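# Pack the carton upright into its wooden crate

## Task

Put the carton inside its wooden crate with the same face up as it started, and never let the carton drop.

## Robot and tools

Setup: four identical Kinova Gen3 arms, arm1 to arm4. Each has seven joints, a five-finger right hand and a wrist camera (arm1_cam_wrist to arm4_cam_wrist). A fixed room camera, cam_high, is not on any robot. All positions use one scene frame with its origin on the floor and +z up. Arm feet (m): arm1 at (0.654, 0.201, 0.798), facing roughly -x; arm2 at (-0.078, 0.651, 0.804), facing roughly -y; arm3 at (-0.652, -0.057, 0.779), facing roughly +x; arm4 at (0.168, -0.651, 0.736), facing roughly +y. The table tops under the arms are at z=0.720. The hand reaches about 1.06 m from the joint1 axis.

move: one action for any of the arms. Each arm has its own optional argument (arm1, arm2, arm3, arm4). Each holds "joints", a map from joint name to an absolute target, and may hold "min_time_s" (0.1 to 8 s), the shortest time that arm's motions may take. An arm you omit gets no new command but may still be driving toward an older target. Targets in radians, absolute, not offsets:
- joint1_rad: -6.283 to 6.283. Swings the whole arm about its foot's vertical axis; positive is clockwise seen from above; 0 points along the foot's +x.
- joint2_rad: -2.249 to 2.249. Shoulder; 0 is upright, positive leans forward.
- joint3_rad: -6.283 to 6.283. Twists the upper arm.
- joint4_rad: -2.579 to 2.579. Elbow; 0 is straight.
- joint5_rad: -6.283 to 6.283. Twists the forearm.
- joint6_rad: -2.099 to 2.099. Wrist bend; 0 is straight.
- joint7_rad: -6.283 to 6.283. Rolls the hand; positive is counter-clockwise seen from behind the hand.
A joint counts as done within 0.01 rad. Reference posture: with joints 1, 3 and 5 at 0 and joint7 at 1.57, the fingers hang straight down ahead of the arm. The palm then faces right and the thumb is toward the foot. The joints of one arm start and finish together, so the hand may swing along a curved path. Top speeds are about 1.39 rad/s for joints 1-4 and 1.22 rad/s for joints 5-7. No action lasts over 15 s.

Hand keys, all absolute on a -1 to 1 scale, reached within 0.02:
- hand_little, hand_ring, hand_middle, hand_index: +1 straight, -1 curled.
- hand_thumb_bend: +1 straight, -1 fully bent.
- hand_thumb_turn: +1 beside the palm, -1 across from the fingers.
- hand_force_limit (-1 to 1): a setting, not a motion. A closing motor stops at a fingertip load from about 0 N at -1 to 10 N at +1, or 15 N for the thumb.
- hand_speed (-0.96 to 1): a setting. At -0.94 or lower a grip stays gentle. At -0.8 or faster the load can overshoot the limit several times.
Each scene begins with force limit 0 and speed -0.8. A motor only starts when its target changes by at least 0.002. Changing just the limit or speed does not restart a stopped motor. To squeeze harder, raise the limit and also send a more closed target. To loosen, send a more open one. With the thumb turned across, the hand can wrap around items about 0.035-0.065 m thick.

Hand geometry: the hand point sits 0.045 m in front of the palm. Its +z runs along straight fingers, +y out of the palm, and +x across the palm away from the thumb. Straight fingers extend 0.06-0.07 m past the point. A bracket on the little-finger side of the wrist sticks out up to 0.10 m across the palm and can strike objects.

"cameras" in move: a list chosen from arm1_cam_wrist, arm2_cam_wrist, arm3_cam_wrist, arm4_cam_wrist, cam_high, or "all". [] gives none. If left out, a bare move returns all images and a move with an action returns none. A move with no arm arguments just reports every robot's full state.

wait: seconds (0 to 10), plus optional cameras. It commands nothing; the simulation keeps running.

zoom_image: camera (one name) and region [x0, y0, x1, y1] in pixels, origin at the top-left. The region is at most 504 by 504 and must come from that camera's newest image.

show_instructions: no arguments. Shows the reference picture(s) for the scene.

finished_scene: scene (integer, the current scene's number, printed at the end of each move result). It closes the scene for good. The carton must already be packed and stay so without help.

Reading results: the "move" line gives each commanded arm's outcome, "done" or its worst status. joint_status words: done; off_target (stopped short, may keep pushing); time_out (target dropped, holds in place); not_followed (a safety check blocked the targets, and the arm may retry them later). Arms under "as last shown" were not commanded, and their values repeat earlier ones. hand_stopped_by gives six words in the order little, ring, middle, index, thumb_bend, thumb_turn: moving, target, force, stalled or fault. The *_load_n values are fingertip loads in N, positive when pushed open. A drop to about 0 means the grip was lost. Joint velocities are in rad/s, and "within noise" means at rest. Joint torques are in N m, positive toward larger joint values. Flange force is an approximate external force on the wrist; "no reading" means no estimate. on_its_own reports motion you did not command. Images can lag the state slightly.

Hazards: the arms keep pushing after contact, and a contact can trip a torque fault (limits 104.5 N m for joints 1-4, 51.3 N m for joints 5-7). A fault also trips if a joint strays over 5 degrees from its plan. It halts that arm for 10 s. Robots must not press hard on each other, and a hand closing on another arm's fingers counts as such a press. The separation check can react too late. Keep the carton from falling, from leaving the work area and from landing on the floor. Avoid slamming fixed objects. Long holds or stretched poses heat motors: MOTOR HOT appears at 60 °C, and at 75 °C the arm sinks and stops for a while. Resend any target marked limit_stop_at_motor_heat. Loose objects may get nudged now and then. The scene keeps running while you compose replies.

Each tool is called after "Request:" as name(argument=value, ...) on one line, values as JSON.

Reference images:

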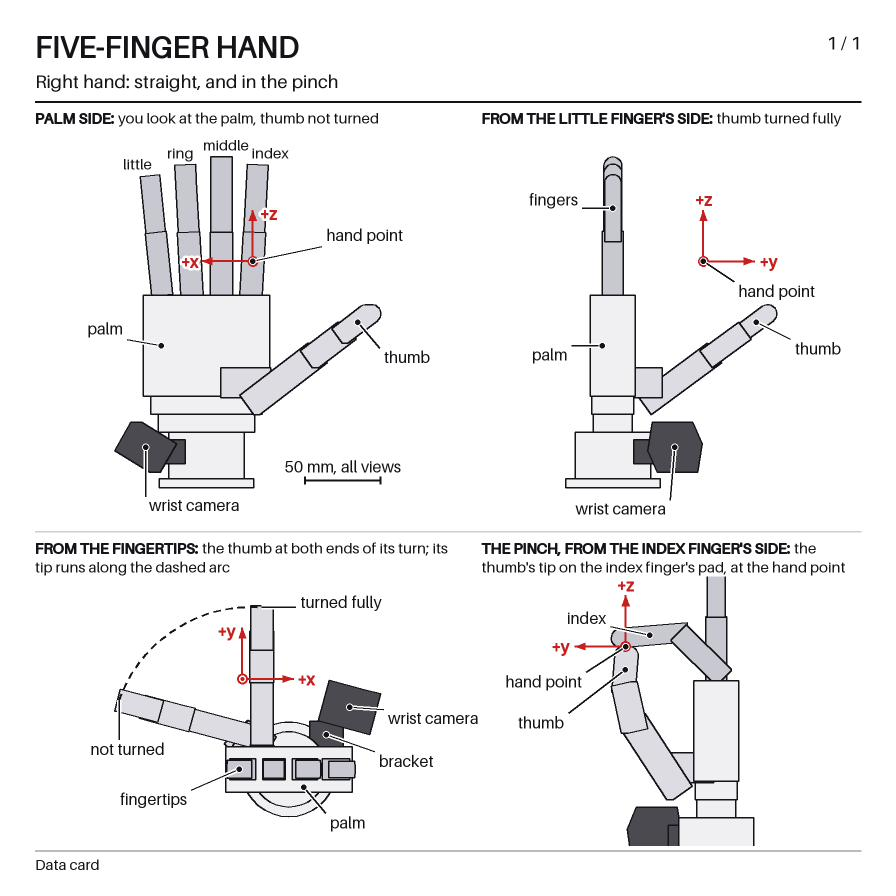

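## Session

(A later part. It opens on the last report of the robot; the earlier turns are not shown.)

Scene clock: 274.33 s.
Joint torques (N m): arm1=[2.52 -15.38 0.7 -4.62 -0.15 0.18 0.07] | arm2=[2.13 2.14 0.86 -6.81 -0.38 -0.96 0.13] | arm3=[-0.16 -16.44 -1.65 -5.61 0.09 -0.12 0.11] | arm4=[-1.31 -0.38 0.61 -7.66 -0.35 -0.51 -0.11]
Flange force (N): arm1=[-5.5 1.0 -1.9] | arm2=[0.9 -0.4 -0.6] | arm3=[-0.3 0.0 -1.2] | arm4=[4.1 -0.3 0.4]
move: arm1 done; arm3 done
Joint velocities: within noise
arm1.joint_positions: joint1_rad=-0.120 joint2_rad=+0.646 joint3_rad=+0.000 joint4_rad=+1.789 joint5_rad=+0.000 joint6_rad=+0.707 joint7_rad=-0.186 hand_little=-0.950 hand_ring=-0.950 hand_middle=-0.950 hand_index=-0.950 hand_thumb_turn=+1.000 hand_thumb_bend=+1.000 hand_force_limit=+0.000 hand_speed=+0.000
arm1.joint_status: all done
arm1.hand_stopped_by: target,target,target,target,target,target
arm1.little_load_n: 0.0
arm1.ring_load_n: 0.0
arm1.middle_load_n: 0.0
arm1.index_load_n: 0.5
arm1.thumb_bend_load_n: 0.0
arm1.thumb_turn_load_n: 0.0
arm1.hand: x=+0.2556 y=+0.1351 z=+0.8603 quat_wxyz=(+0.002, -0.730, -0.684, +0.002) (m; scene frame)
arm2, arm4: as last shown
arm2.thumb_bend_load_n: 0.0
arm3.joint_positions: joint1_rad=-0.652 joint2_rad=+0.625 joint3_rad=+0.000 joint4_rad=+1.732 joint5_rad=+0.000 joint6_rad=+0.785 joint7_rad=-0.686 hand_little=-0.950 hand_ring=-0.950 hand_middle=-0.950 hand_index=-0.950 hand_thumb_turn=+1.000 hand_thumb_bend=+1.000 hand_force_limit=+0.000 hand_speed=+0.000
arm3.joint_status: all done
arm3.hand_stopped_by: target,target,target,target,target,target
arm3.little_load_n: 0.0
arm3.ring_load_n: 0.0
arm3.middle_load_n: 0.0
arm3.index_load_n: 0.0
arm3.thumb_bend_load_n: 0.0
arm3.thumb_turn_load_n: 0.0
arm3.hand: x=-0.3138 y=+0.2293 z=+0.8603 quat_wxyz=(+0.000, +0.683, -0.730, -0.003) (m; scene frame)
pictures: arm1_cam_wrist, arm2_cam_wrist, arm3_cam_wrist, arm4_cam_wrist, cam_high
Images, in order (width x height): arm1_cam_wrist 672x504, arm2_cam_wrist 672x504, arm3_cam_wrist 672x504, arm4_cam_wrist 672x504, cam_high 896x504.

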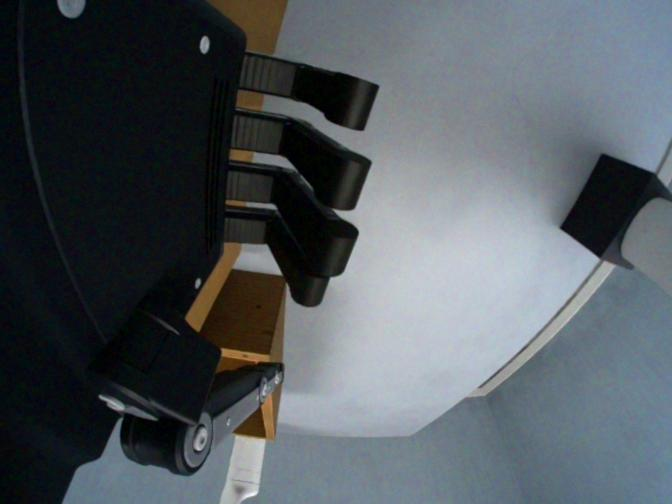

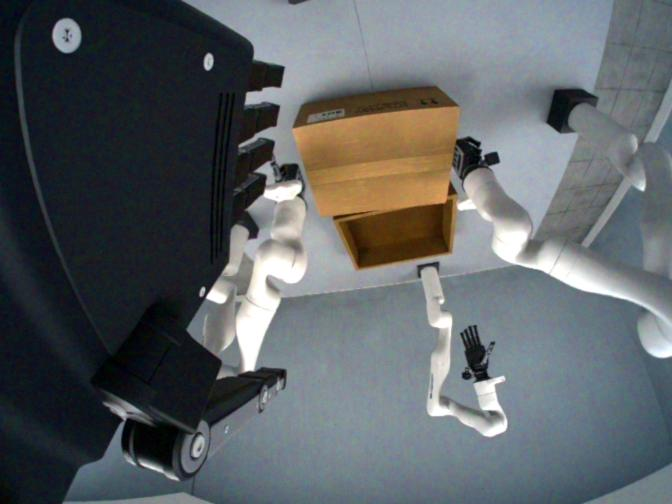

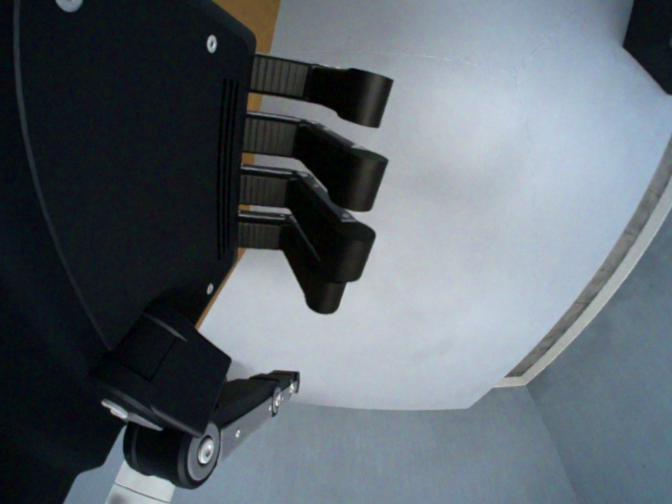

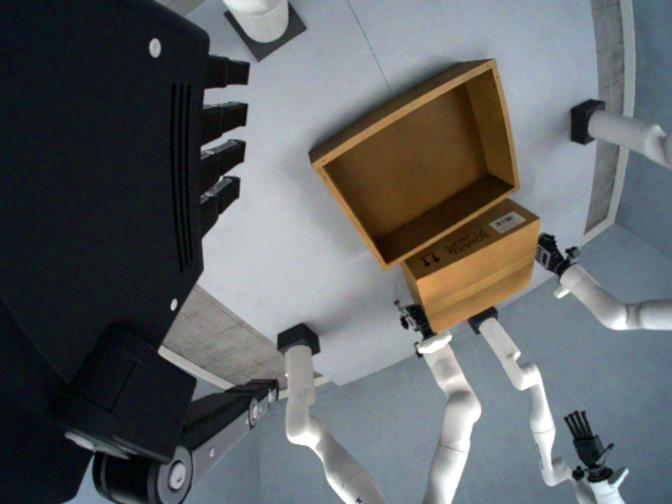

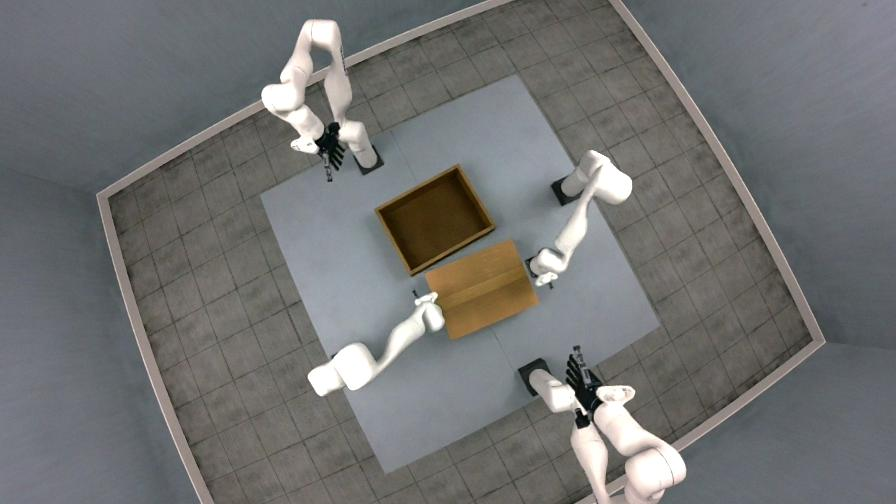

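Request:
move(arm1={"joints": {"joint2_rad": 0.7231, "joint4_rad": 1.813, "joint6_rad": 0.6055}, "min_time_s": 1.5}, arm3={"joints": {"joint2_rad": 0.6966, "joint4_rad": 1.7624, "joint6_rad": 0.6826}, "min_time_s": 1.5}, cameras=["arm2_cam_wrist", "arm4_cam_wrist", "cam_high"])

Request:
zoom_image(camera="cam_high", region=[410, 230, 560, 350])

Request:
zoom_image(camera="arm4_cam_wrist", region=[490, 180, 600, 270])

Request:
zoom_image(camera="arm2_cam_wrist", region=[420, 80, 520, 220])

Scene clock: 300.80 s.
Joint torques (N m): arm1=[2.53 -15.83 0.7 -3.98 -0.15 0.18 0.04] | arm2=[2.17 2.11 0.84 -6.78 -0.38 -0.92 0.15] | arm3=[-0.14 -16.89 -1.71 -5 0.1 -0.12 0.1] | arm4=[-1.27 -0.31 0.62 -7.72 -0.35 -0.48 -0.08]
Flange force (N): arm1=[-5.6 0.9 -2.0] | arm2=[0.8 -0.4 -0.7] | arm3=[-0.5 0.1 -1.2] | arm4=[4.3 -0.3 0.8]
move: arm1 done; arm3 done
Joint velocities: within noise
arm1.joint_positions: joint1_rad=-0.120 joint2_rad=+0.723 joint3_rad=+0.000 joint4_rad=+1.813 joint5_rad=+0.000 joint6_rad=+0.605 joint7_rad=-0.186 hand_little=-0.950 hand_ring=-0.950 hand_middle=-0.950 hand_index=-0.950 hand_thumb_turn=+1.000 hand_thumb_bend=+1.000 hand_force_limit=+0.000 hand_speed=+0.000
arm1.joint_status: all done
arm1.hand_stopped_by: target,target,target,target,target,target
arm1.little_load_n: 0.0
arm1.ring_load_n: 0.0
arm1.middle_load_n: 0.0
arm1.index_load_n: 0.0
arm1.thumb_bend_load_n: -0.5
arm1.thumb_turn_load_n: 0.0
arm1.hand: x=+0.2554 y=+0.1351 z=+0.8203 quat_wxyz=(+0.002, -0.730, -0.684, +0.002) (m; scene frame)
arm2, arm4: as last shown
arm3.joint_positions: joint1_rad=-0.652 joint2_rad=+0.697 joint3_rad=+0.000 joint4_rad=+1.762 joint5_rad=+0.000 joint6_rad=+0.683 joint7_rad=-0.686 hand_little=-0.950 hand_ring=-0.950 hand_middle=-0.950 hand_index=-0.950 hand_thumb_turn=+1.000 hand_thumb_bend=+1.000 hand_force_limit=+0.000 hand_speed=+0.000
arm3.joint_status: all done
arm3.hand_stopped_by: target,target,target,target,target,target
arm3.little_load_n: 0.0
arm3.ring_load_n: 0.5
arm3.middle_load_n: 0.0
arm3.index_load_n: 0.0
arm3.thumb_bend_load_n: 0.0
arm3.thumb_turn_load_n: 0.0
arm3.hand: x=-0.3140 y=+0.2295 z=+0.8202 quat_wxyz=(+0.000, +0.683, -0.730, -0.003) (m; scene frame)
pictures: arm2_cam_wrist, arm4_cam_wrist, cam_high
Images, in order (width x height): arm2_cam_wrist 672x504, arm4_cam_wrist 672x504, cam_high 896x504.

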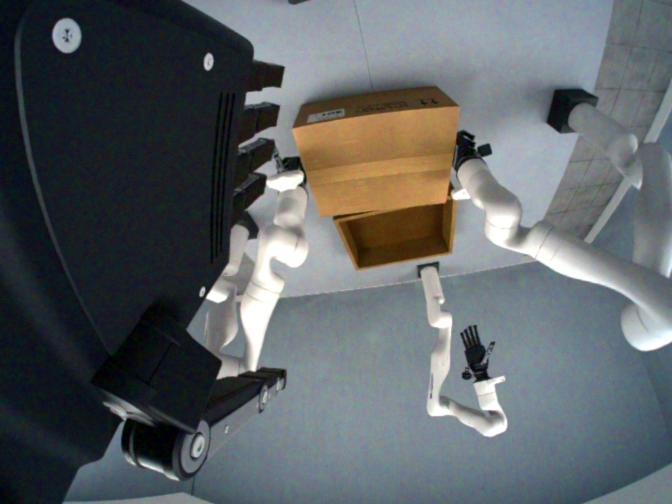

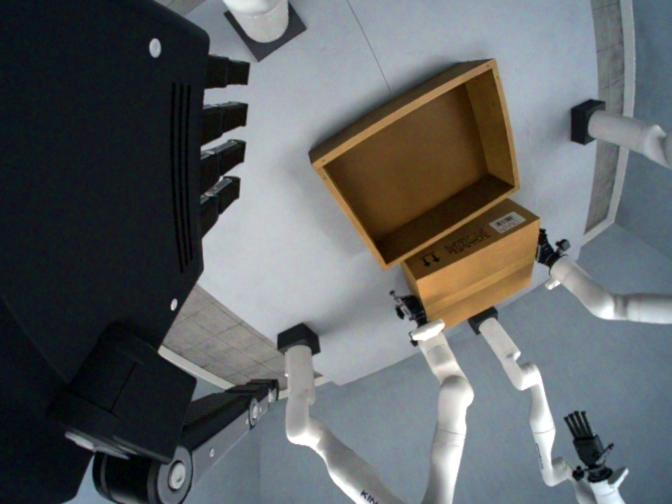

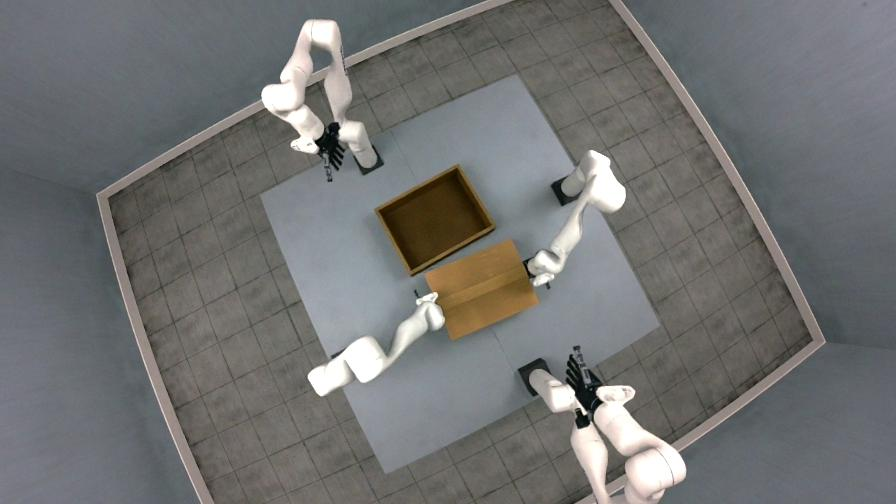

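Scaled by 3.360 from the camera's 896x504 image, which has a finer 1280x720 frame.

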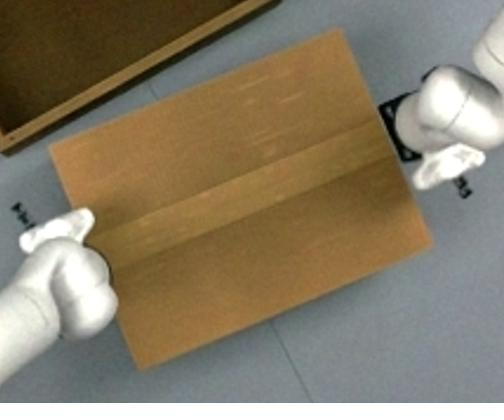

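Scaled by 4.582 from the camera's 672x504 image, which has a finer 960x720 frame.

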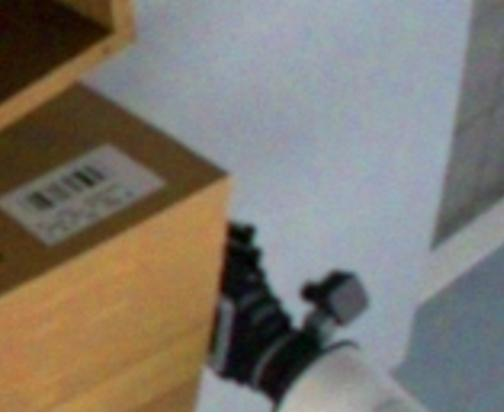

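Scaled by 3.600 from the camera's 672x504 image, which has a finer 960x720 frame.

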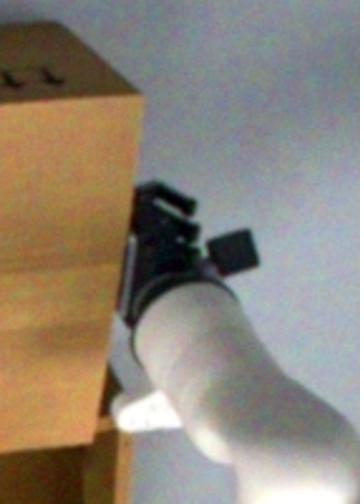

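Request:
move(arm1={"joints": {"joint2_rad": 0.5279, "joint4_rad": 1.7177, "joint6_rad": 0.896}, "min_time_s": 1.5}, arm3={"joints": {"joint2_rad": 0.5193, "joint4_rad": 1.6507, "joint6_rad": 0.9716}, "min_time_s": 1.5})

Request:
move(arm1={"joints": {"joint1_rad": -0.7627, "joint2_rad": 0.7545, "joint4_rad": 1.276, "joint6_rad": 1.1111, "joint7_rad": -0.7103}, "min_time_s": 2}, arm3={"joints": {"joint1_rad": -0.5785, "joint2_rad": 0.6199, "joint4_rad": 1.4651, "joint6_rad": 1.0566, "joint7_rad": -0.6128}, "min_time_s": 2}, cameras=["arm2_cam_wrist", "arm4_cam_wrist", "cam_high"])

Request:
zoom_image(camera="cam_high", region=[360, 150, 580, 350])

Scene clock: 352.10 s.
Joint torques (N m): arm1=[2.49 -14.55 0.63 -5.66 -0.16 0.19 0.05] | arm2=[2.17 2.12 0.86 -6.8 -0.37 -0.93 0.13] | arm3=[-0.16 -15.73 -1.69 -6.59 0.07 -0.13 0.1] | arm4=[-1.28 -0.34 0.68 -7.72 -0.31 -0.53 -0.1]
Flange force (N): arm1=[-5.1 1.2 -1.8] | arm2=[0.8 -0.4 -0.6] | arm3=[0.1 -0.1 -1.2] | arm4=[4.3 -0.1 0.6]
move: arm1 done; arm3 done
Joint velocities: within noise
arm1.joint_positions: joint1_rad=-0.120 joint2_rad=+0.528 joint3_rad=+0.000 joint4_rad=+1.718 joint5_rad=+0.000 joint6_rad=+0.896 joint7_rad=-0.186 hand_little=-0.950 hand_ring=-0.950 hand_middle=-0.950 hand_index=-0.950 hand_thumb_turn=+1.000 hand_thumb_bend=+1.000 hand_force_limit=+0.000 hand_speed=+0.000
arm1.joint_status: all done
arm1.hand_stopped_by: target,target,target,target,target,target
arm1.little_load_n: 0.0
arm1.ring_load_n: 0.0
arm1.middle_load_n: 0.0
arm1.index_load_n: 0.0
arm1.thumb_bend_load_n: 0.0
arm1.thumb_turn_load_n: 0.0
arm1.hand: x=+0.2560 y=+0.1350 z=+0.9303 quat_wxyz=(+0.002, -0.730, -0.684, +0.002) (m; scene frame)
arm2, arm4: as last shown
arm3.joint_positions: joint1_rad=-0.652 joint2_rad=+0.519 joint3_rad=+0.000 joint4_rad=+1.651 joint5_rad=+0.000 joint6_rad=+0.972 joint7_rad=-0.686 hand_little=-0.950 hand_ring=-0.950 hand_middle=-0.950 hand_index=-0.950 hand_thumb_turn=+1.000 hand_thumb_bend=+1.000 hand_force_limit=+0.000 hand_speed=+0.000
arm3.joint_status: all done
arm3.hand_stopped_by: target,target,target,target,target,target
arm3.little_load_n: 0.0
arm3.ring_load_n: 0.0
arm3.middle_load_n: 0.0
arm3.index_load_n: 0.0
arm3.thumb_bend_load_n: 0.0
arm3.thumb_turn_load_n: 0.0
arm3.hand: x=-0.3134 y=+0.2291 z=+0.9294 quat_wxyz=(+0.000, +0.683, -0.730, -0.003) (m; scene frame)
pictures: none

Scene clock: 354.43 s.
Joint torques (N m): arm1=[2.57 -18.9 0.72 -6.54 -0.15 0.18 0.09] | arm2=[2.16 2.13 0.81 -6.8 -0.37 -0.92 0.1] | arm3=[-0.19 -17.73 -1.7 -6.92 0.1 -0.11 0.1] | arm4=[-1.23 -0.33 0.66 -7.71 -0.35 -0.45 -0.11]
Flange force (N): arm1=[-3.4 3.0 -1.5] | arm2=[0.8 -0.7 -0.6] | arm3=[-0.1 -0.2 -1.1] | arm4=[4.2 -0.2 0.8]
move: arm1 done; arm3 done
Joint velocities: within noise
arm1.joint_positions: joint1_rad=-0.763 joint2_rad=+0.755 joint3_rad=+0.000 joint4_rad=+1.276 joint5_rad=+0.000 joint6_rad=+1.111 joint7_rad=-0.710 hand_little=-0.950 hand_ring=-0.950 hand_middle=-0.950 hand_index=-0.950 hand_thumb_turn=+1.000 hand_thumb_bend=+1.000 hand_force_limit=+0.000 hand_speed=+0.000
arm1.joint_status: all done
arm1.hand_stopped_by: target,target,target,target,target,target
arm1.little_load_n: 0.0
arm1.ring_load_n: 0.0
arm1.middle_load_n: 0.0
arm1.index_load_n: 0.0
arm1.thumb_bend_load_n: 0.0
arm1.thumb_turn_load_n: 0.0
arm1.hand: x=+0.2880 y=-0.2034 z=+0.9298 quat_wxyz=(+0.003, -0.688, -0.726, +0.002) (m; scene frame)
arm2, arm4: as last shown
arm3.joint_positions: joint1_rad=-0.579 joint2_rad=+0.620 joint3_rad=+0.000 joint4_rad=+1.465 joint5_rad=+0.000 joint6_rad=+1.057 joint7_rad=-0.613 hand_little=-0.950 hand_ring=-0.950 hand_middle=-0.950 hand_index=-0.950 hand_thumb_turn=+1.000 hand_thumb_bend=+1.000 hand_force_limit=+0.000 hand_speed=+0.000
arm3.joint_status: all done
arm3.hand_stopped_by: target,target,target,target,target,target
arm3.little_load_n: 0.0
arm3.ring_load_n: 0.0
arm3.middle_load_n: 0.0
arm3.index_load_n: 0.0
arm3.thumb_bend_load_n: 0.0
arm3.thumb_turn_load_n: 0.0
arm3.hand: x=-0.2534 y=+0.2252 z=+0.9290 quat_wxyz=(+0.000, +0.683, -0.730, -0.003) (m; scene frame)
pictures: arm2_cam_wrist, arm4_cam_wrist, cam_high
Images, in order (width x height): arm2_cam_wrist 672x504, arm4_cam_wrist 672x504, cam_high 896x504.

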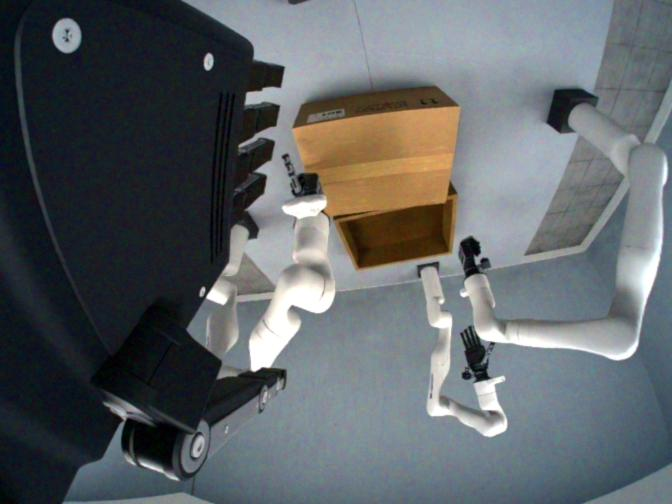

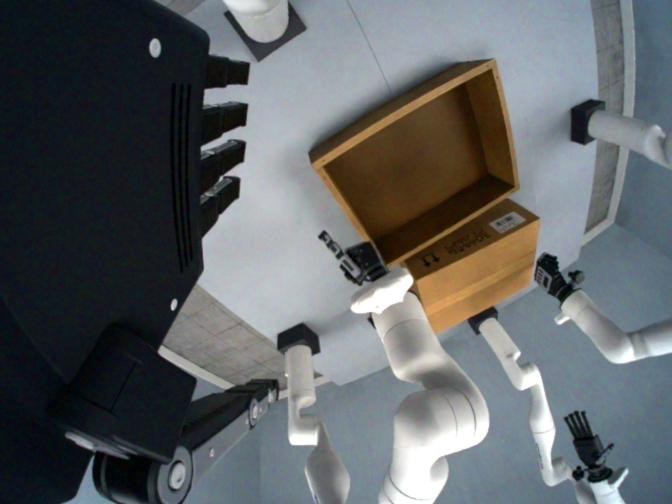

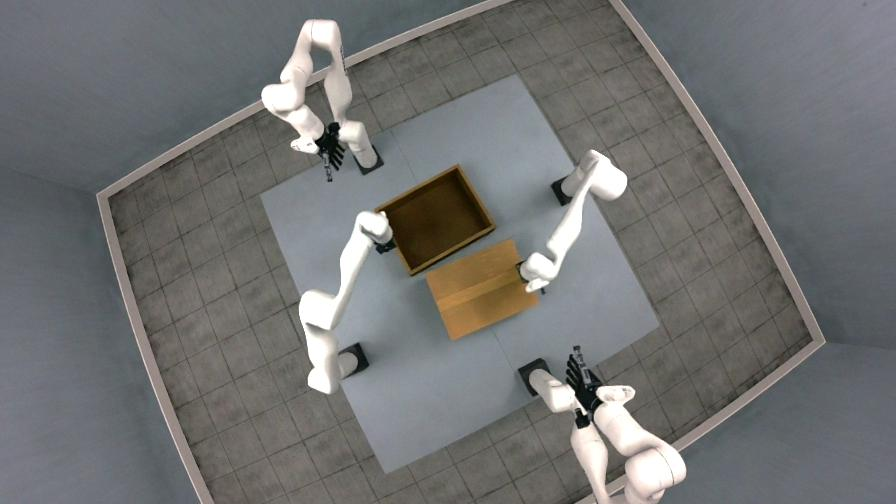

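Scaled by 2.291 from the camera's 896x504 image, which has a finer 1280x720 frame.

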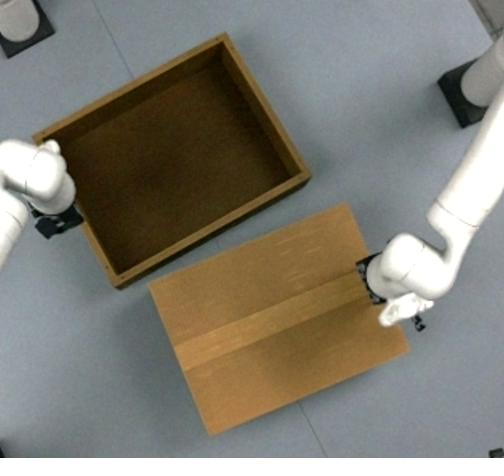

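Request:
move(arm1={"joints": {"joint2_rad": 0.8431, "joint4_rad": 1.3484, "joint6_rad": 0.9501}, "min_time_s": 2}, arm3={"joints": {"joint2_rad": 0.6565, "joint4_rad": 1.5046, "joint6_rad": 0.9805}, "min_time_s": 2}, cameras=["arm2_cam_wrist", "arm4_cam_wrist", "cam_high"])

Request:
zoom_image(camera="arm4_cam_wrist", region=[310, 180, 620, 330])

Request:
zoom_image(camera="cam_high", region=[360, 150, 580, 350])

Scene clock: 365.80 s.
Joint torques (N m): arm1=[2.55 -19.39 0.76 -5.89 -0.14 0.15 0.05] | arm2=[2.14 2.14 0.83 -6.79 -0.37 -0.94 0.13] | arm3=[-0.92 7.69 -2.31 -0.79 0.12 -6.72 -0.21] | arm4=[-1.32 -0.34 0.64 -7.62 -0.35 -0.49 -0.07]
Flange force (N): arm1=[-3.4 2.8 -1.6] | arm2=[0.9 -0.5 -0.7] | arm3=[9.5 11.5 -58.7] | arm4=[4.1 -0.1 0.4]
move: arm1 done; arm3 done
Joint velocities: within noise
arm1.joint_positions: joint1_rad=-0.763 joint2_rad=+0.843 joint3_rad=+0.000 joint4_rad=+1.348 joint5_rad=+0.000 joint6_rad=+0.950 joint7_rad=-0.710 hand_little=-0.950 hand_ring=-0.950 hand_middle=-0.950 hand_index=-0.950 hand_thumb_turn=+1.000 hand_thumb_bend=+1.000 hand_force_limit=+0.000 hand_speed=+0.000
arm1.joint_status: all done
arm1.hand_stopped_by: target,target,target,target,target,target
arm1.little_load_n: 0.0
arm1.ring_load_n: 0.0
arm1.middle_load_n: 0.0
arm1.index_load_n: 0.0
arm1.thumb_bend_load_n: 0.0
arm1.thumb_turn_load_n: 0.0
arm1.hand: x=+0.2876 y=-0.2034 z=+0.8598 quat_wxyz=(+0.003, -0.688, -0.726, +0.002) (m; scene frame)
arm2, arm4: as last shown
arm3.joint_positions: joint1_rad=-0.578 joint2_rad=+0.656 joint3_rad=+0.000 joint4_rad=+1.505 joint5_rad=+0.000 joint6_rad=+0.980 joint7_rad=-0.613 hand_little=-0.950 hand_ring=-0.950 hand_middle=-0.950 hand_index=-0.950 hand_thumb_turn=+1.000 hand_thumb_bend=+1.000 hand_force_limit=+0.000 hand_speed=+0.000
arm3.joint_status: all done
arm3.hand_stopped_by: target,target,target,target,target,target
arm3.little_load_n: -5.0
arm3.ring_load_n: -4.5
arm3.middle_load_n: -3.5
arm3.index_load_n: -3.0
arm3.thumb_bend_load_n: 0.0
arm3.thumb_turn_load_n: 0.0
arm3.hand: x=-0.2537 y=+0.2252 z=+0.8995 quat_wxyz=(+0.000, +0.683, -0.730, -0.003) (m; scene frame)
arm4.ring_load_n: 0.5
pictures: arm2_cam_wrist, arm4_cam_wrist, cam_high
Images, in order (width x height): arm2_cam_wrist 672x504, arm4_cam_wrist 672x504, cam_high 896x504.

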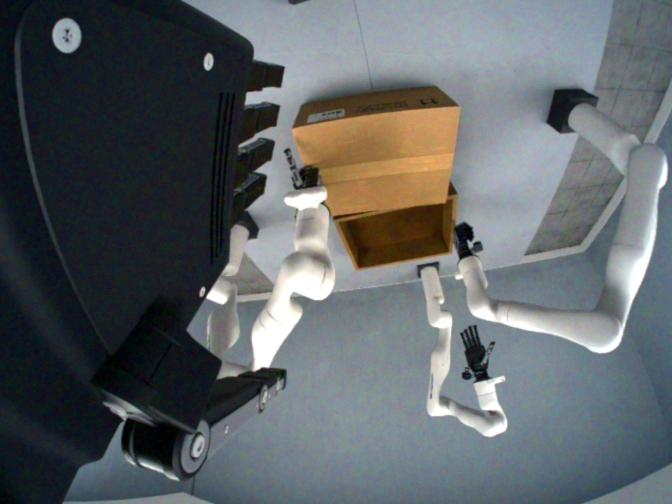

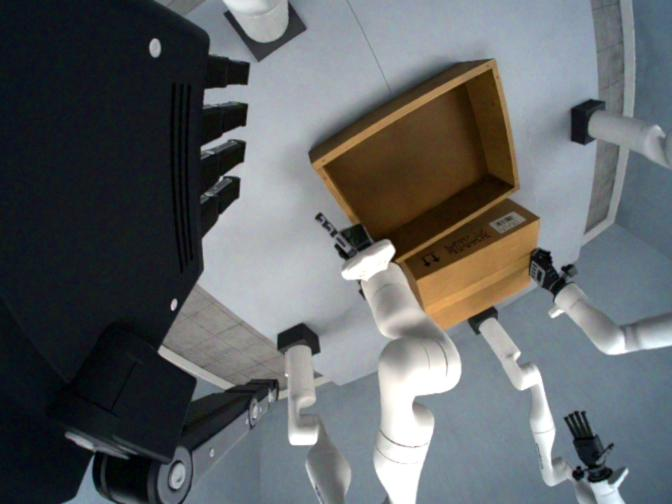

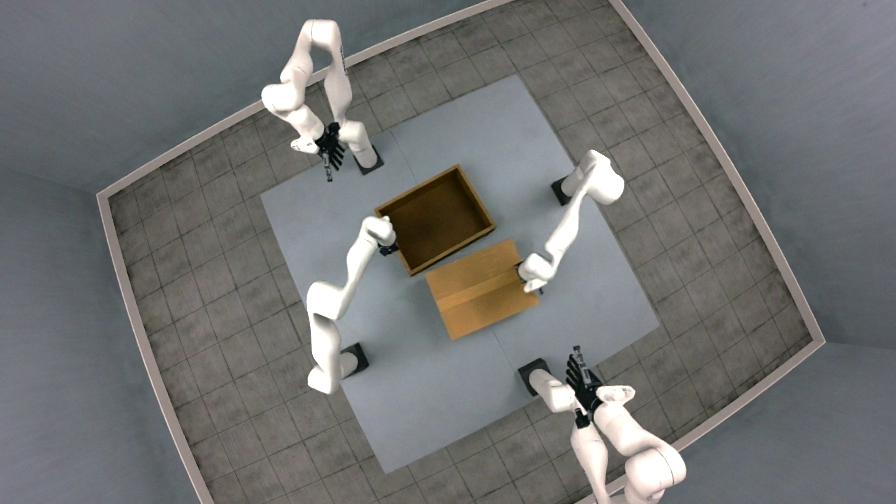

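Scaled by 1.626 from the camera's 672x504 image, which has a finer 960x720 frame.

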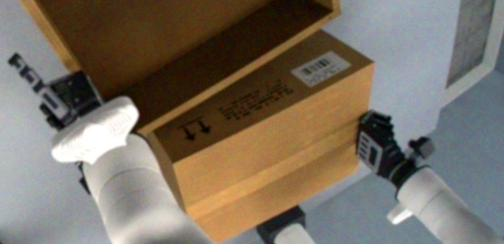

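Scaled by 2.291 from the camera's 896x504 image, which has a finer 1280x720 frame.

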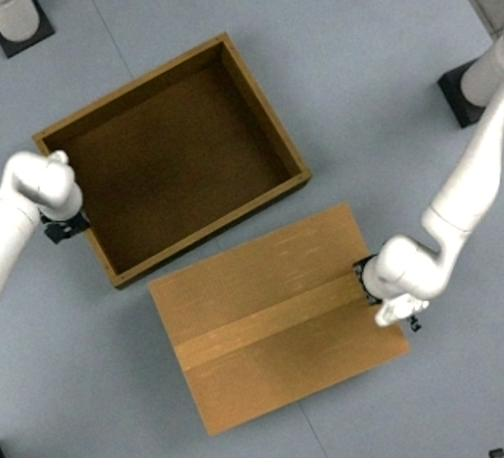

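Request:
move(arm1={"joints": {"joint2_rad": 0.8577, "joint4_rad": 1.3553, "joint6_rad": 0.9286}, "min_time_s": 1}, arm3={"joints": {"joint2_rad": 0.6504, "joint4_rad": 1.498, "joint6_rad": 0.9932}, "min_time_s": 1})

Request:
move(arm1={"joints": {"joint2_rad": 0.865, "joint4_rad": 1.3586, "joint6_rad": 0.918}, "min_time_s": 1}, arm3={"joints": {"joint2_rad": 0.6443, "joint4_rad": 1.4914, "joint6_rad": 1.0059}, "min_time_s": 1})

Scene clock: 372.80 s.
Joint torques (N m): arm1=[2.54 -19.45 0.73 -5.81 -0.14 0.13 0.06] | arm2=[2.14 2.11 0.87 -6.78 -0.39 -0.95 0.12] | arm3=[-0.18 -17.89 -1.71 -6.7 0.06 -0.12 0.07] | arm4=[-1.25 -0.34 0.67 -7.67 -0.35 -0.5 -0.11]
Flange force (N): arm1=[-3.4 2.8 -1.7] | arm2=[0.8 -0.4 -0.7] | arm3=[0.0 0.0 -1.1] | arm4=[4.2 -0.2 0.6]
move: arm1 done; arm3 done
Joint velocities: within noise
arm1.joint_positions: joint1_rad=-0.763 joint2_rad=+0.858 joint3_rad=+0.000 joint4_rad=+1.355 joint5_rad=+0.000 joint6_rad=+0.929 joint7_rad=-0.710 hand_little=-0.950 hand_ring=-0.950 hand_middle=-0.950 hand_index=-0.950 hand_thumb_turn=+1.000 hand_thumb_bend=+1.000 hand_force_limit=+0.000 hand_speed=+0.000
arm1.joint_status: all done
arm1.hand_stopped_by: target,target,target,target,target,target
arm1.little_load_n: 0.0
arm1.ring_load_n: 0.0
arm1.middle_load_n: 0.0
arm1.index_load_n: 0.0
arm1.thumb_bend_load_n: 0.0
arm1.thumb_turn_load_n: 0.0
arm1.hand: x=+0.2875 y=-0.2034 z=+0.8497 quat_wxyz=(+0.003, -0.688, -0.726, +0.002) (m; scene frame)
arm2.joint_positions: joint1_rad=+0.340 joint2_rad=-0.471 joint3_rad=-0.130 joint4_rad=+1.319 joint5_rad=-0.074 joint6_rad=+1.955 joint7_rad=-1.927 hand_little=+1.000 hand_ring=+1.000 hand_middle=+1.000 hand_index=+1.000 hand_thumb_turn=+1.000 hand_thumb_bend=+1.000 hand_force_limit=+0.000 hand_speed=-0.800
arm2.joint_status: not commanded
arm2.hand_stopped_by: target,target,target,target,target,target
arm2.little_load_n: 0.0
arm2.ring_load_n: 0.0
arm2.middle_load_n: 0.0
arm2.index_load_n: 0.0
arm2.thumb_bend_load_n: 0.0
arm2.thumb_turn_load_n: 0.0
arm2.hand: x=-0.0661 y=+0.4439 z=+1.3826 quat_wxyz=(-0.125, -0.861, -0.482, +0.106) (m; scene frame)
arm3.joint_positions: joint1_rad=-0.579 joint2_rad=+0.650 joint3_rad=+0.000 joint4_rad=+1.498 joint5_rad=+0.000 joint6_rad=+0.993 joint7_rad=-0.613 hand_little=-0.950 hand_ring=-0.950 hand_middle=-0.950 hand_index=-0.950 hand_thumb_turn=+1.000 hand_thumb_bend=+1.000 hand_force_limit=+0.000 hand_speed=+0.000
arm3.joint_status: all done
arm3.hand_stopped_by: target,target,target,target,target,target
arm3.little_load_n: 0.0
arm3.ring_load_n: 0.0
arm3.middle_load_n: 0.0
arm3.index_load_n: 0.0
arm3.thumb_bend_load_n: 0.0
arm3.thumb_turn_load_n: 0.0
arm3.hand: x=-0.2535 y=+0.2253 z=+0.9044 quat_wxyz=(+0.000, +0.683, -0.730, -0.003) (m; scene frame)
arm4.joint_positions: joint1_rad=+0.679 joint2_rad=-0.298 joint3_rad=-0.059 joint4_rad=+1.525 joint5_rad=-0.125 joint6_rad=+1.879 joint7_rad=-1.789 hand_little=+1.000 hand_ring=+1.000 hand_middle=+1.000 hand_index=+1.000 hand_thumb_turn=+1.000 hand_thumb_bend=+1.000 hand_force_limit=+0.000 hand_speed=-0.800
arm4.joint_status: not commanded
arm4.hand_stopped_by: target,target,target,target,target,target
arm4.little_load_n: 0.0
arm4.ring_load_n: 0.0
arm4.middle_load_n: 0.0
arm4.index_load_n: 0.0
arm4.thumb_bend_load_n: 0.0
arm4.thumb_turn_load_n: 0.0
arm4.hand: x=+0.2280 y=-0.4238 z=+1.2146 quat_wxyz=(+0.012, +0.397, -0.916, -0.049) (m; scene frame)
pictures: none

Scene clock: 374.10 s.
Joint torques (N m): arm1=[2.49 -19.52 0.77 -5.77 -0.16 0.18 0.05] | arm2=[2.18 2.11 0.85 -6.81 -0.39 -0.93 0.16] | arm3=[-0.18 -17.83 -1.68 -6.72 0.06 -0.11 0.08] | arm4=[-1.26 -0.33 0.67 -7.63 -0.35 -0.51 -0.09]
Flange force (N): arm1=[-3.3 2.9 -1.5] | arm2=[0.8 -0.4 -0.6] | arm3=[-0.1 0.0 -1.1] | arm4=[4.2 -0.1 0.4]
move: arm1 done; arm3 done
Joint velocities: within noise
arm1.joint_positions: joint1_rad=-0.763 joint2_rad=+0.865 joint3_rad=+0.000 joint4_rad=+1.359 joint5_rad=+0.000 joint6_rad=+0.918 joint7_rad=-0.710 hand_little=-0.950 hand_ring=-0.950 hand_middle=-0.950 hand_index=-0.950 hand_thumb_turn=+1.000 hand_thumb_bend=+1.000 hand_force_limit=+0.000 hand_speed=+0.000
arm1.joint_status: all done
arm1.hand_stopped_by: target,target,target,target,target,target
arm1.little_load_n: 0.0
arm1.ring_load_n: 0.0
arm1.middle_load_n: 0.5
arm1.index_load_n: 0.0
arm1.thumb_bend_load_n: 0.0
arm1.thumb_turn_load_n: 0.0
arm1.hand: x=+0.2874 y=-0.2034 z=+0.8447 quat_wxyz=(+0.003, -0.688, -0.726, +0.002) (m; scene frame)
arm2, arm4: as last shown
arm3.joint_positions: joint1_rad=-0.579 joint2_rad=+0.644 joint3_rad=+0.000 joint4_rad=+1.491 joint5_rad=+0.000 joint6_rad=+1.006 joint7_rad=-0.613 hand_little=-0.950 hand_ring=-0.950 hand_middle=-0.950 hand_index=-0.950 hand_thumb_turn=+1.000 hand_thumb_bend=+1.000 hand_force_limit=+0.000 hand_speed=+0.000
arm3.joint_status: all done
arm3.hand_stopped_by: target,target,target,target,target,target
arm3.little_load_n: 0.0
arm3.ring_load_n: 0.0
arm3.middle_load_n: 0.0
arm3.index_load_n: 0.0
arm3.thumb_bend_load_n: 0.0
arm3.thumb_turn_load_n: 0.0
arm3.hand: x=-0.2534 y=+0.2253 z=+0.9093 quat_wxyz=(+0.000, +0.683, -0.730, -0.003) (m; scene frame)
arm4.thumb_bend_load_n: -0.5
pictures: none

Request:
move(arm1={"joints": {"joint2_rad": 0.8795, "joint4_rad": 1.3652, "joint6_rad": 0.8969}, "min_time_s": 1}, arm3={"joints": {"joint2_rad": 0.6199, "joint4_rad": 1.4651, "joint6_rad": 1.0566}, "min_time_s": 1})

Request:
move(arm1={"joints": {"joint2_rad": 0.8876, "joint4_rad": 1.3671, "joint6_rad": 0.8869}, "min_time_s": 1})

Request:
move(arm1={"joints": {"joint2_rad": 0.8952, "joint4_rad": 1.3697, "joint6_rad": 0.8767}, "min_time_s": 1}, cameras=["arm4_cam_wrist", "cam_high"])

Request:
zoom_image(camera="arm4_cam_wrist", region=[310, 150, 450, 280])

Request:
zoom_image(camera="cam_high", region=[360, 180, 460, 290])

Scene clock: 385.30 s.
Joint torques (N m): arm1=[2.53 -19.59 0.74 -5.69 -0.16 0.18 0.07] | arm2=[2.16 2.13 0.83 -6.79 -0.38 -0.93 0.13] | arm3=[-0.18 -17.68 -1.67 -6.97 0.08 -0.1 0.12] | arm4=[-1.29 -0.37 0.66 -7.63 -0.31 -0.5 -0.11]
Flange force (N): arm1=[-3.3 3.0 -1.5] | arm2=[0.8 -0.5 -0.6] | arm3=[0.0 0.1 -1.0] | arm4=[4.1 -0.1 0.3]
move: arm1 done; arm3 done
Joint velocities: within noise
arm1.joint_positions: joint1_rad=-0.763 joint2_rad=+0.879 joint3_rad=+0.000 joint4_rad=+1.365 joint5_rad=+0.000 joint6_rad=+0.897 joint7_rad=-0.710 hand_little=-0.950 hand_ring=-0.950 hand_middle=-0.950 hand_index=-0.950 hand_thumb_turn=+1.000 hand_thumb_bend=+1.000 hand_force_limit=+0.000 hand_speed=+0.000
arm1.joint_status: all done
arm1.hand_stopped_by: target,target,target,target,target,target
arm1.little_load_n: 0.0
arm1.ring_load_n: 0.0
arm1.middle_load_n: 0.0
arm1.index_load_n: 0.0
arm1.thumb_bend_load_n: 0.0
arm1.thumb_turn_load_n: 0.0
arm1.hand: x=+0.2875 y=-0.2033 z=+0.8348 quat_wxyz=(+0.003, -0.688, -0.726, +0.002) (m; scene frame)
arm2, arm4: as last shown
arm3.joint_positions: joint1_rad=-0.579 joint2_rad=+0.620 joint3_rad=+0.000 joint4_rad=+1.465 joint5_rad=+0.000 joint6_rad=+1.057 joint7_rad=-0.613 hand_little=-0.950 hand_ring=-0.950 hand_middle=-0.950 hand_index=-0.950 hand_thumb_turn=+1.000 hand_thumb_bend=+1.000 hand_force_limit=+0.000 hand_speed=+0.000
arm3.joint_status: all done
arm3.hand_stopped_by: target,target,target,target,target,target
arm3.little_load_n: 0.0
arm3.ring_load_n: 0.0
arm3.middle_load_n: 0.0
arm3.index_load_n: 0.0
arm3.thumb_bend_load_n: 0.0
arm3.thumb_turn_load_n: 0.0
arm3.hand: x=-0.2534 y=+0.2252 z=+0.9290 quat_wxyz=(+0.000, +0.683, -0.730, -0.003) (m; scene frame)
arm4.thumb_bend_load_n: 0.0
pictures: none

Scene clock: 386.60 s.
Joint torques (N m): arm1=[2 14.99 0 -4.47 -0.1 -11.09 -0.05] | arm2=[2.16 2.11 0.86 -6.8 -0.41 -0.93 0.12] | arm3=[-0.17 -17.7 -1.71 -6.95 0.07 -0.08 0.13] | arm4=[-1.28 -0.34 0.62 -7.66 -0.32 -0.5 -0.08]
Flange force (N): arm1=[17.1 27.1 -78.3] | arm2=[0.8 -0.5 -0.6] | arm3=[-0.1 0.1 -1.0] | arm4=[4.2 -0.2 0.5]
move: arm1 done
Joint velocities: within noise
arm1.joint_positions: joint1_rad=-0.763 joint2_rad=+0.888 joint3_rad=+0.000 joint4_rad=+1.367 joint5_rad=+0.000 joint6_rad=+0.887 joint7_rad=-0.710 hand_little=-0.950 hand_ring=-0.950 hand_middle=-0.950 hand_index=-0.950 hand_thumb_turn=+1.000 hand_thumb_bend=+1.000 hand_force_limit=+0.000 hand_speed=+0.000
arm1.joint_status: all done
arm1.hand_stopped_by: target,target,target,target,target,target
arm1.little_load_n: -2.0
arm1.ring_load_n: -2.0
arm1.middle_load_n: -1.5
arm1.index_load_n: -1.0
arm1.thumb_bend_load_n: 0.0
arm1.thumb_turn_load_n: 0.0
arm1.hand: x=+0.2873 y=-0.2034 z=+0.8298 quat_wxyz=(+0.003, -0.688, -0.726, +0.002) (m; scene frame)
arm2, arm3, arm4: as last shown
pictures: none

Scene clock: 387.90 s.
Joint torques (N m): arm1=[1.44 56.74 -0.67 -6.21 0.08 -27.01 -0.23] | arm2=[2.17 2.12 0.87 -6.83 -0.39 -0.93 0.12] | arm3=[-0.2 -17.64 -1.7 -6.97 0.05 -0.1 0.09] | arm4=[-1.32 -0.34 0.64 -7.66 -0.33 -0.49 -0.11]
Flange force (N): arm1=[45.8 61.4 -174.9] | arm2=[0.9 -0.4 -0.5] | arm3=[0.1 0.1 -1.1] | arm4=[4.2 -0.2 0.5]
move: arm1 done
TORQUE WARNING: arm1's joint2_rad reached its warning level (56.7 N m). A warning alone does not stop the arm.
Joint velocities: within noise
arm1.joint_positions: joint1_rad=-0.763 joint2_rad=+0.893 joint3_rad=+0.000 joint4_rad=+1.370 joint5_rad=+0.000 joint6_rad=+0.877 joint7_rad=-0.710 hand_little=-0.950 hand_ring=-0.950 hand_middle=-0.950 hand_index=-0.950 hand_thumb_turn=+1.000 hand_thumb_bend=+1.000 hand_force_limit=+0.000 hand_speed=+0.000
arm1.joint_status: all done
arm1.hand_stopped_by: target,target,target,target,target,target
arm1.little_load_n: -5.0
arm1.ring_load_n: -4.0
arm1.middle_load_n: -3.0
arm1.index_load_n: -3.0
arm1.thumb_bend_load_n: 0.0
arm1.thumb_turn_load_n: 0.0
arm1.hand: x=+0.2870 y=-0.2037 z=+0.8260 quat_wxyz=(+0.003, -0.688, -0.726, +0.003) (m; scene frame)
arm2, arm3, arm4: as last shown
arm2.middle_load_n: -0.5
pictures: arm4_cam_wrist, cam_high
Images, in order (width x height): arm4_cam_wrist 672x504, cam_high 896x504.

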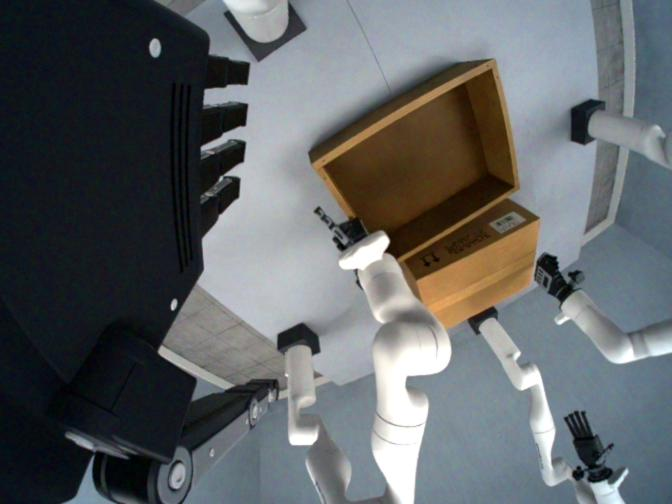

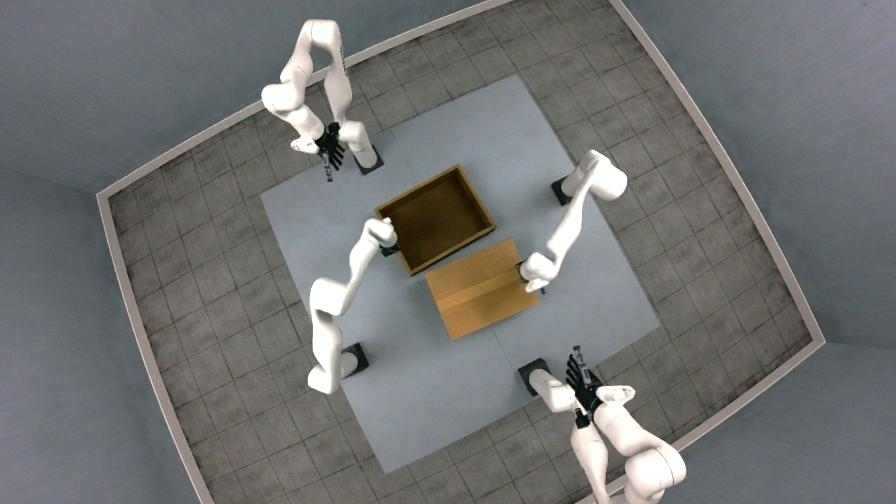

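Scaled by 3.600 from the camera's 672x504 image, which has a finer 960x720 frame.

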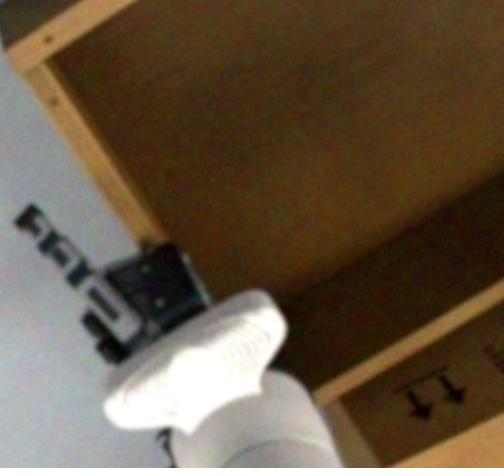

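Scaled by 4.582 from the camera's 896x504 image, which has a finer 1280x720 frame.

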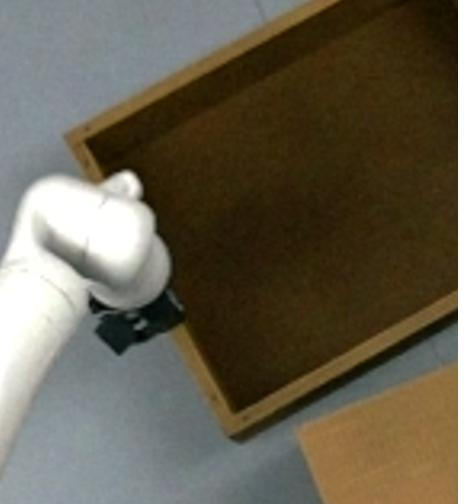

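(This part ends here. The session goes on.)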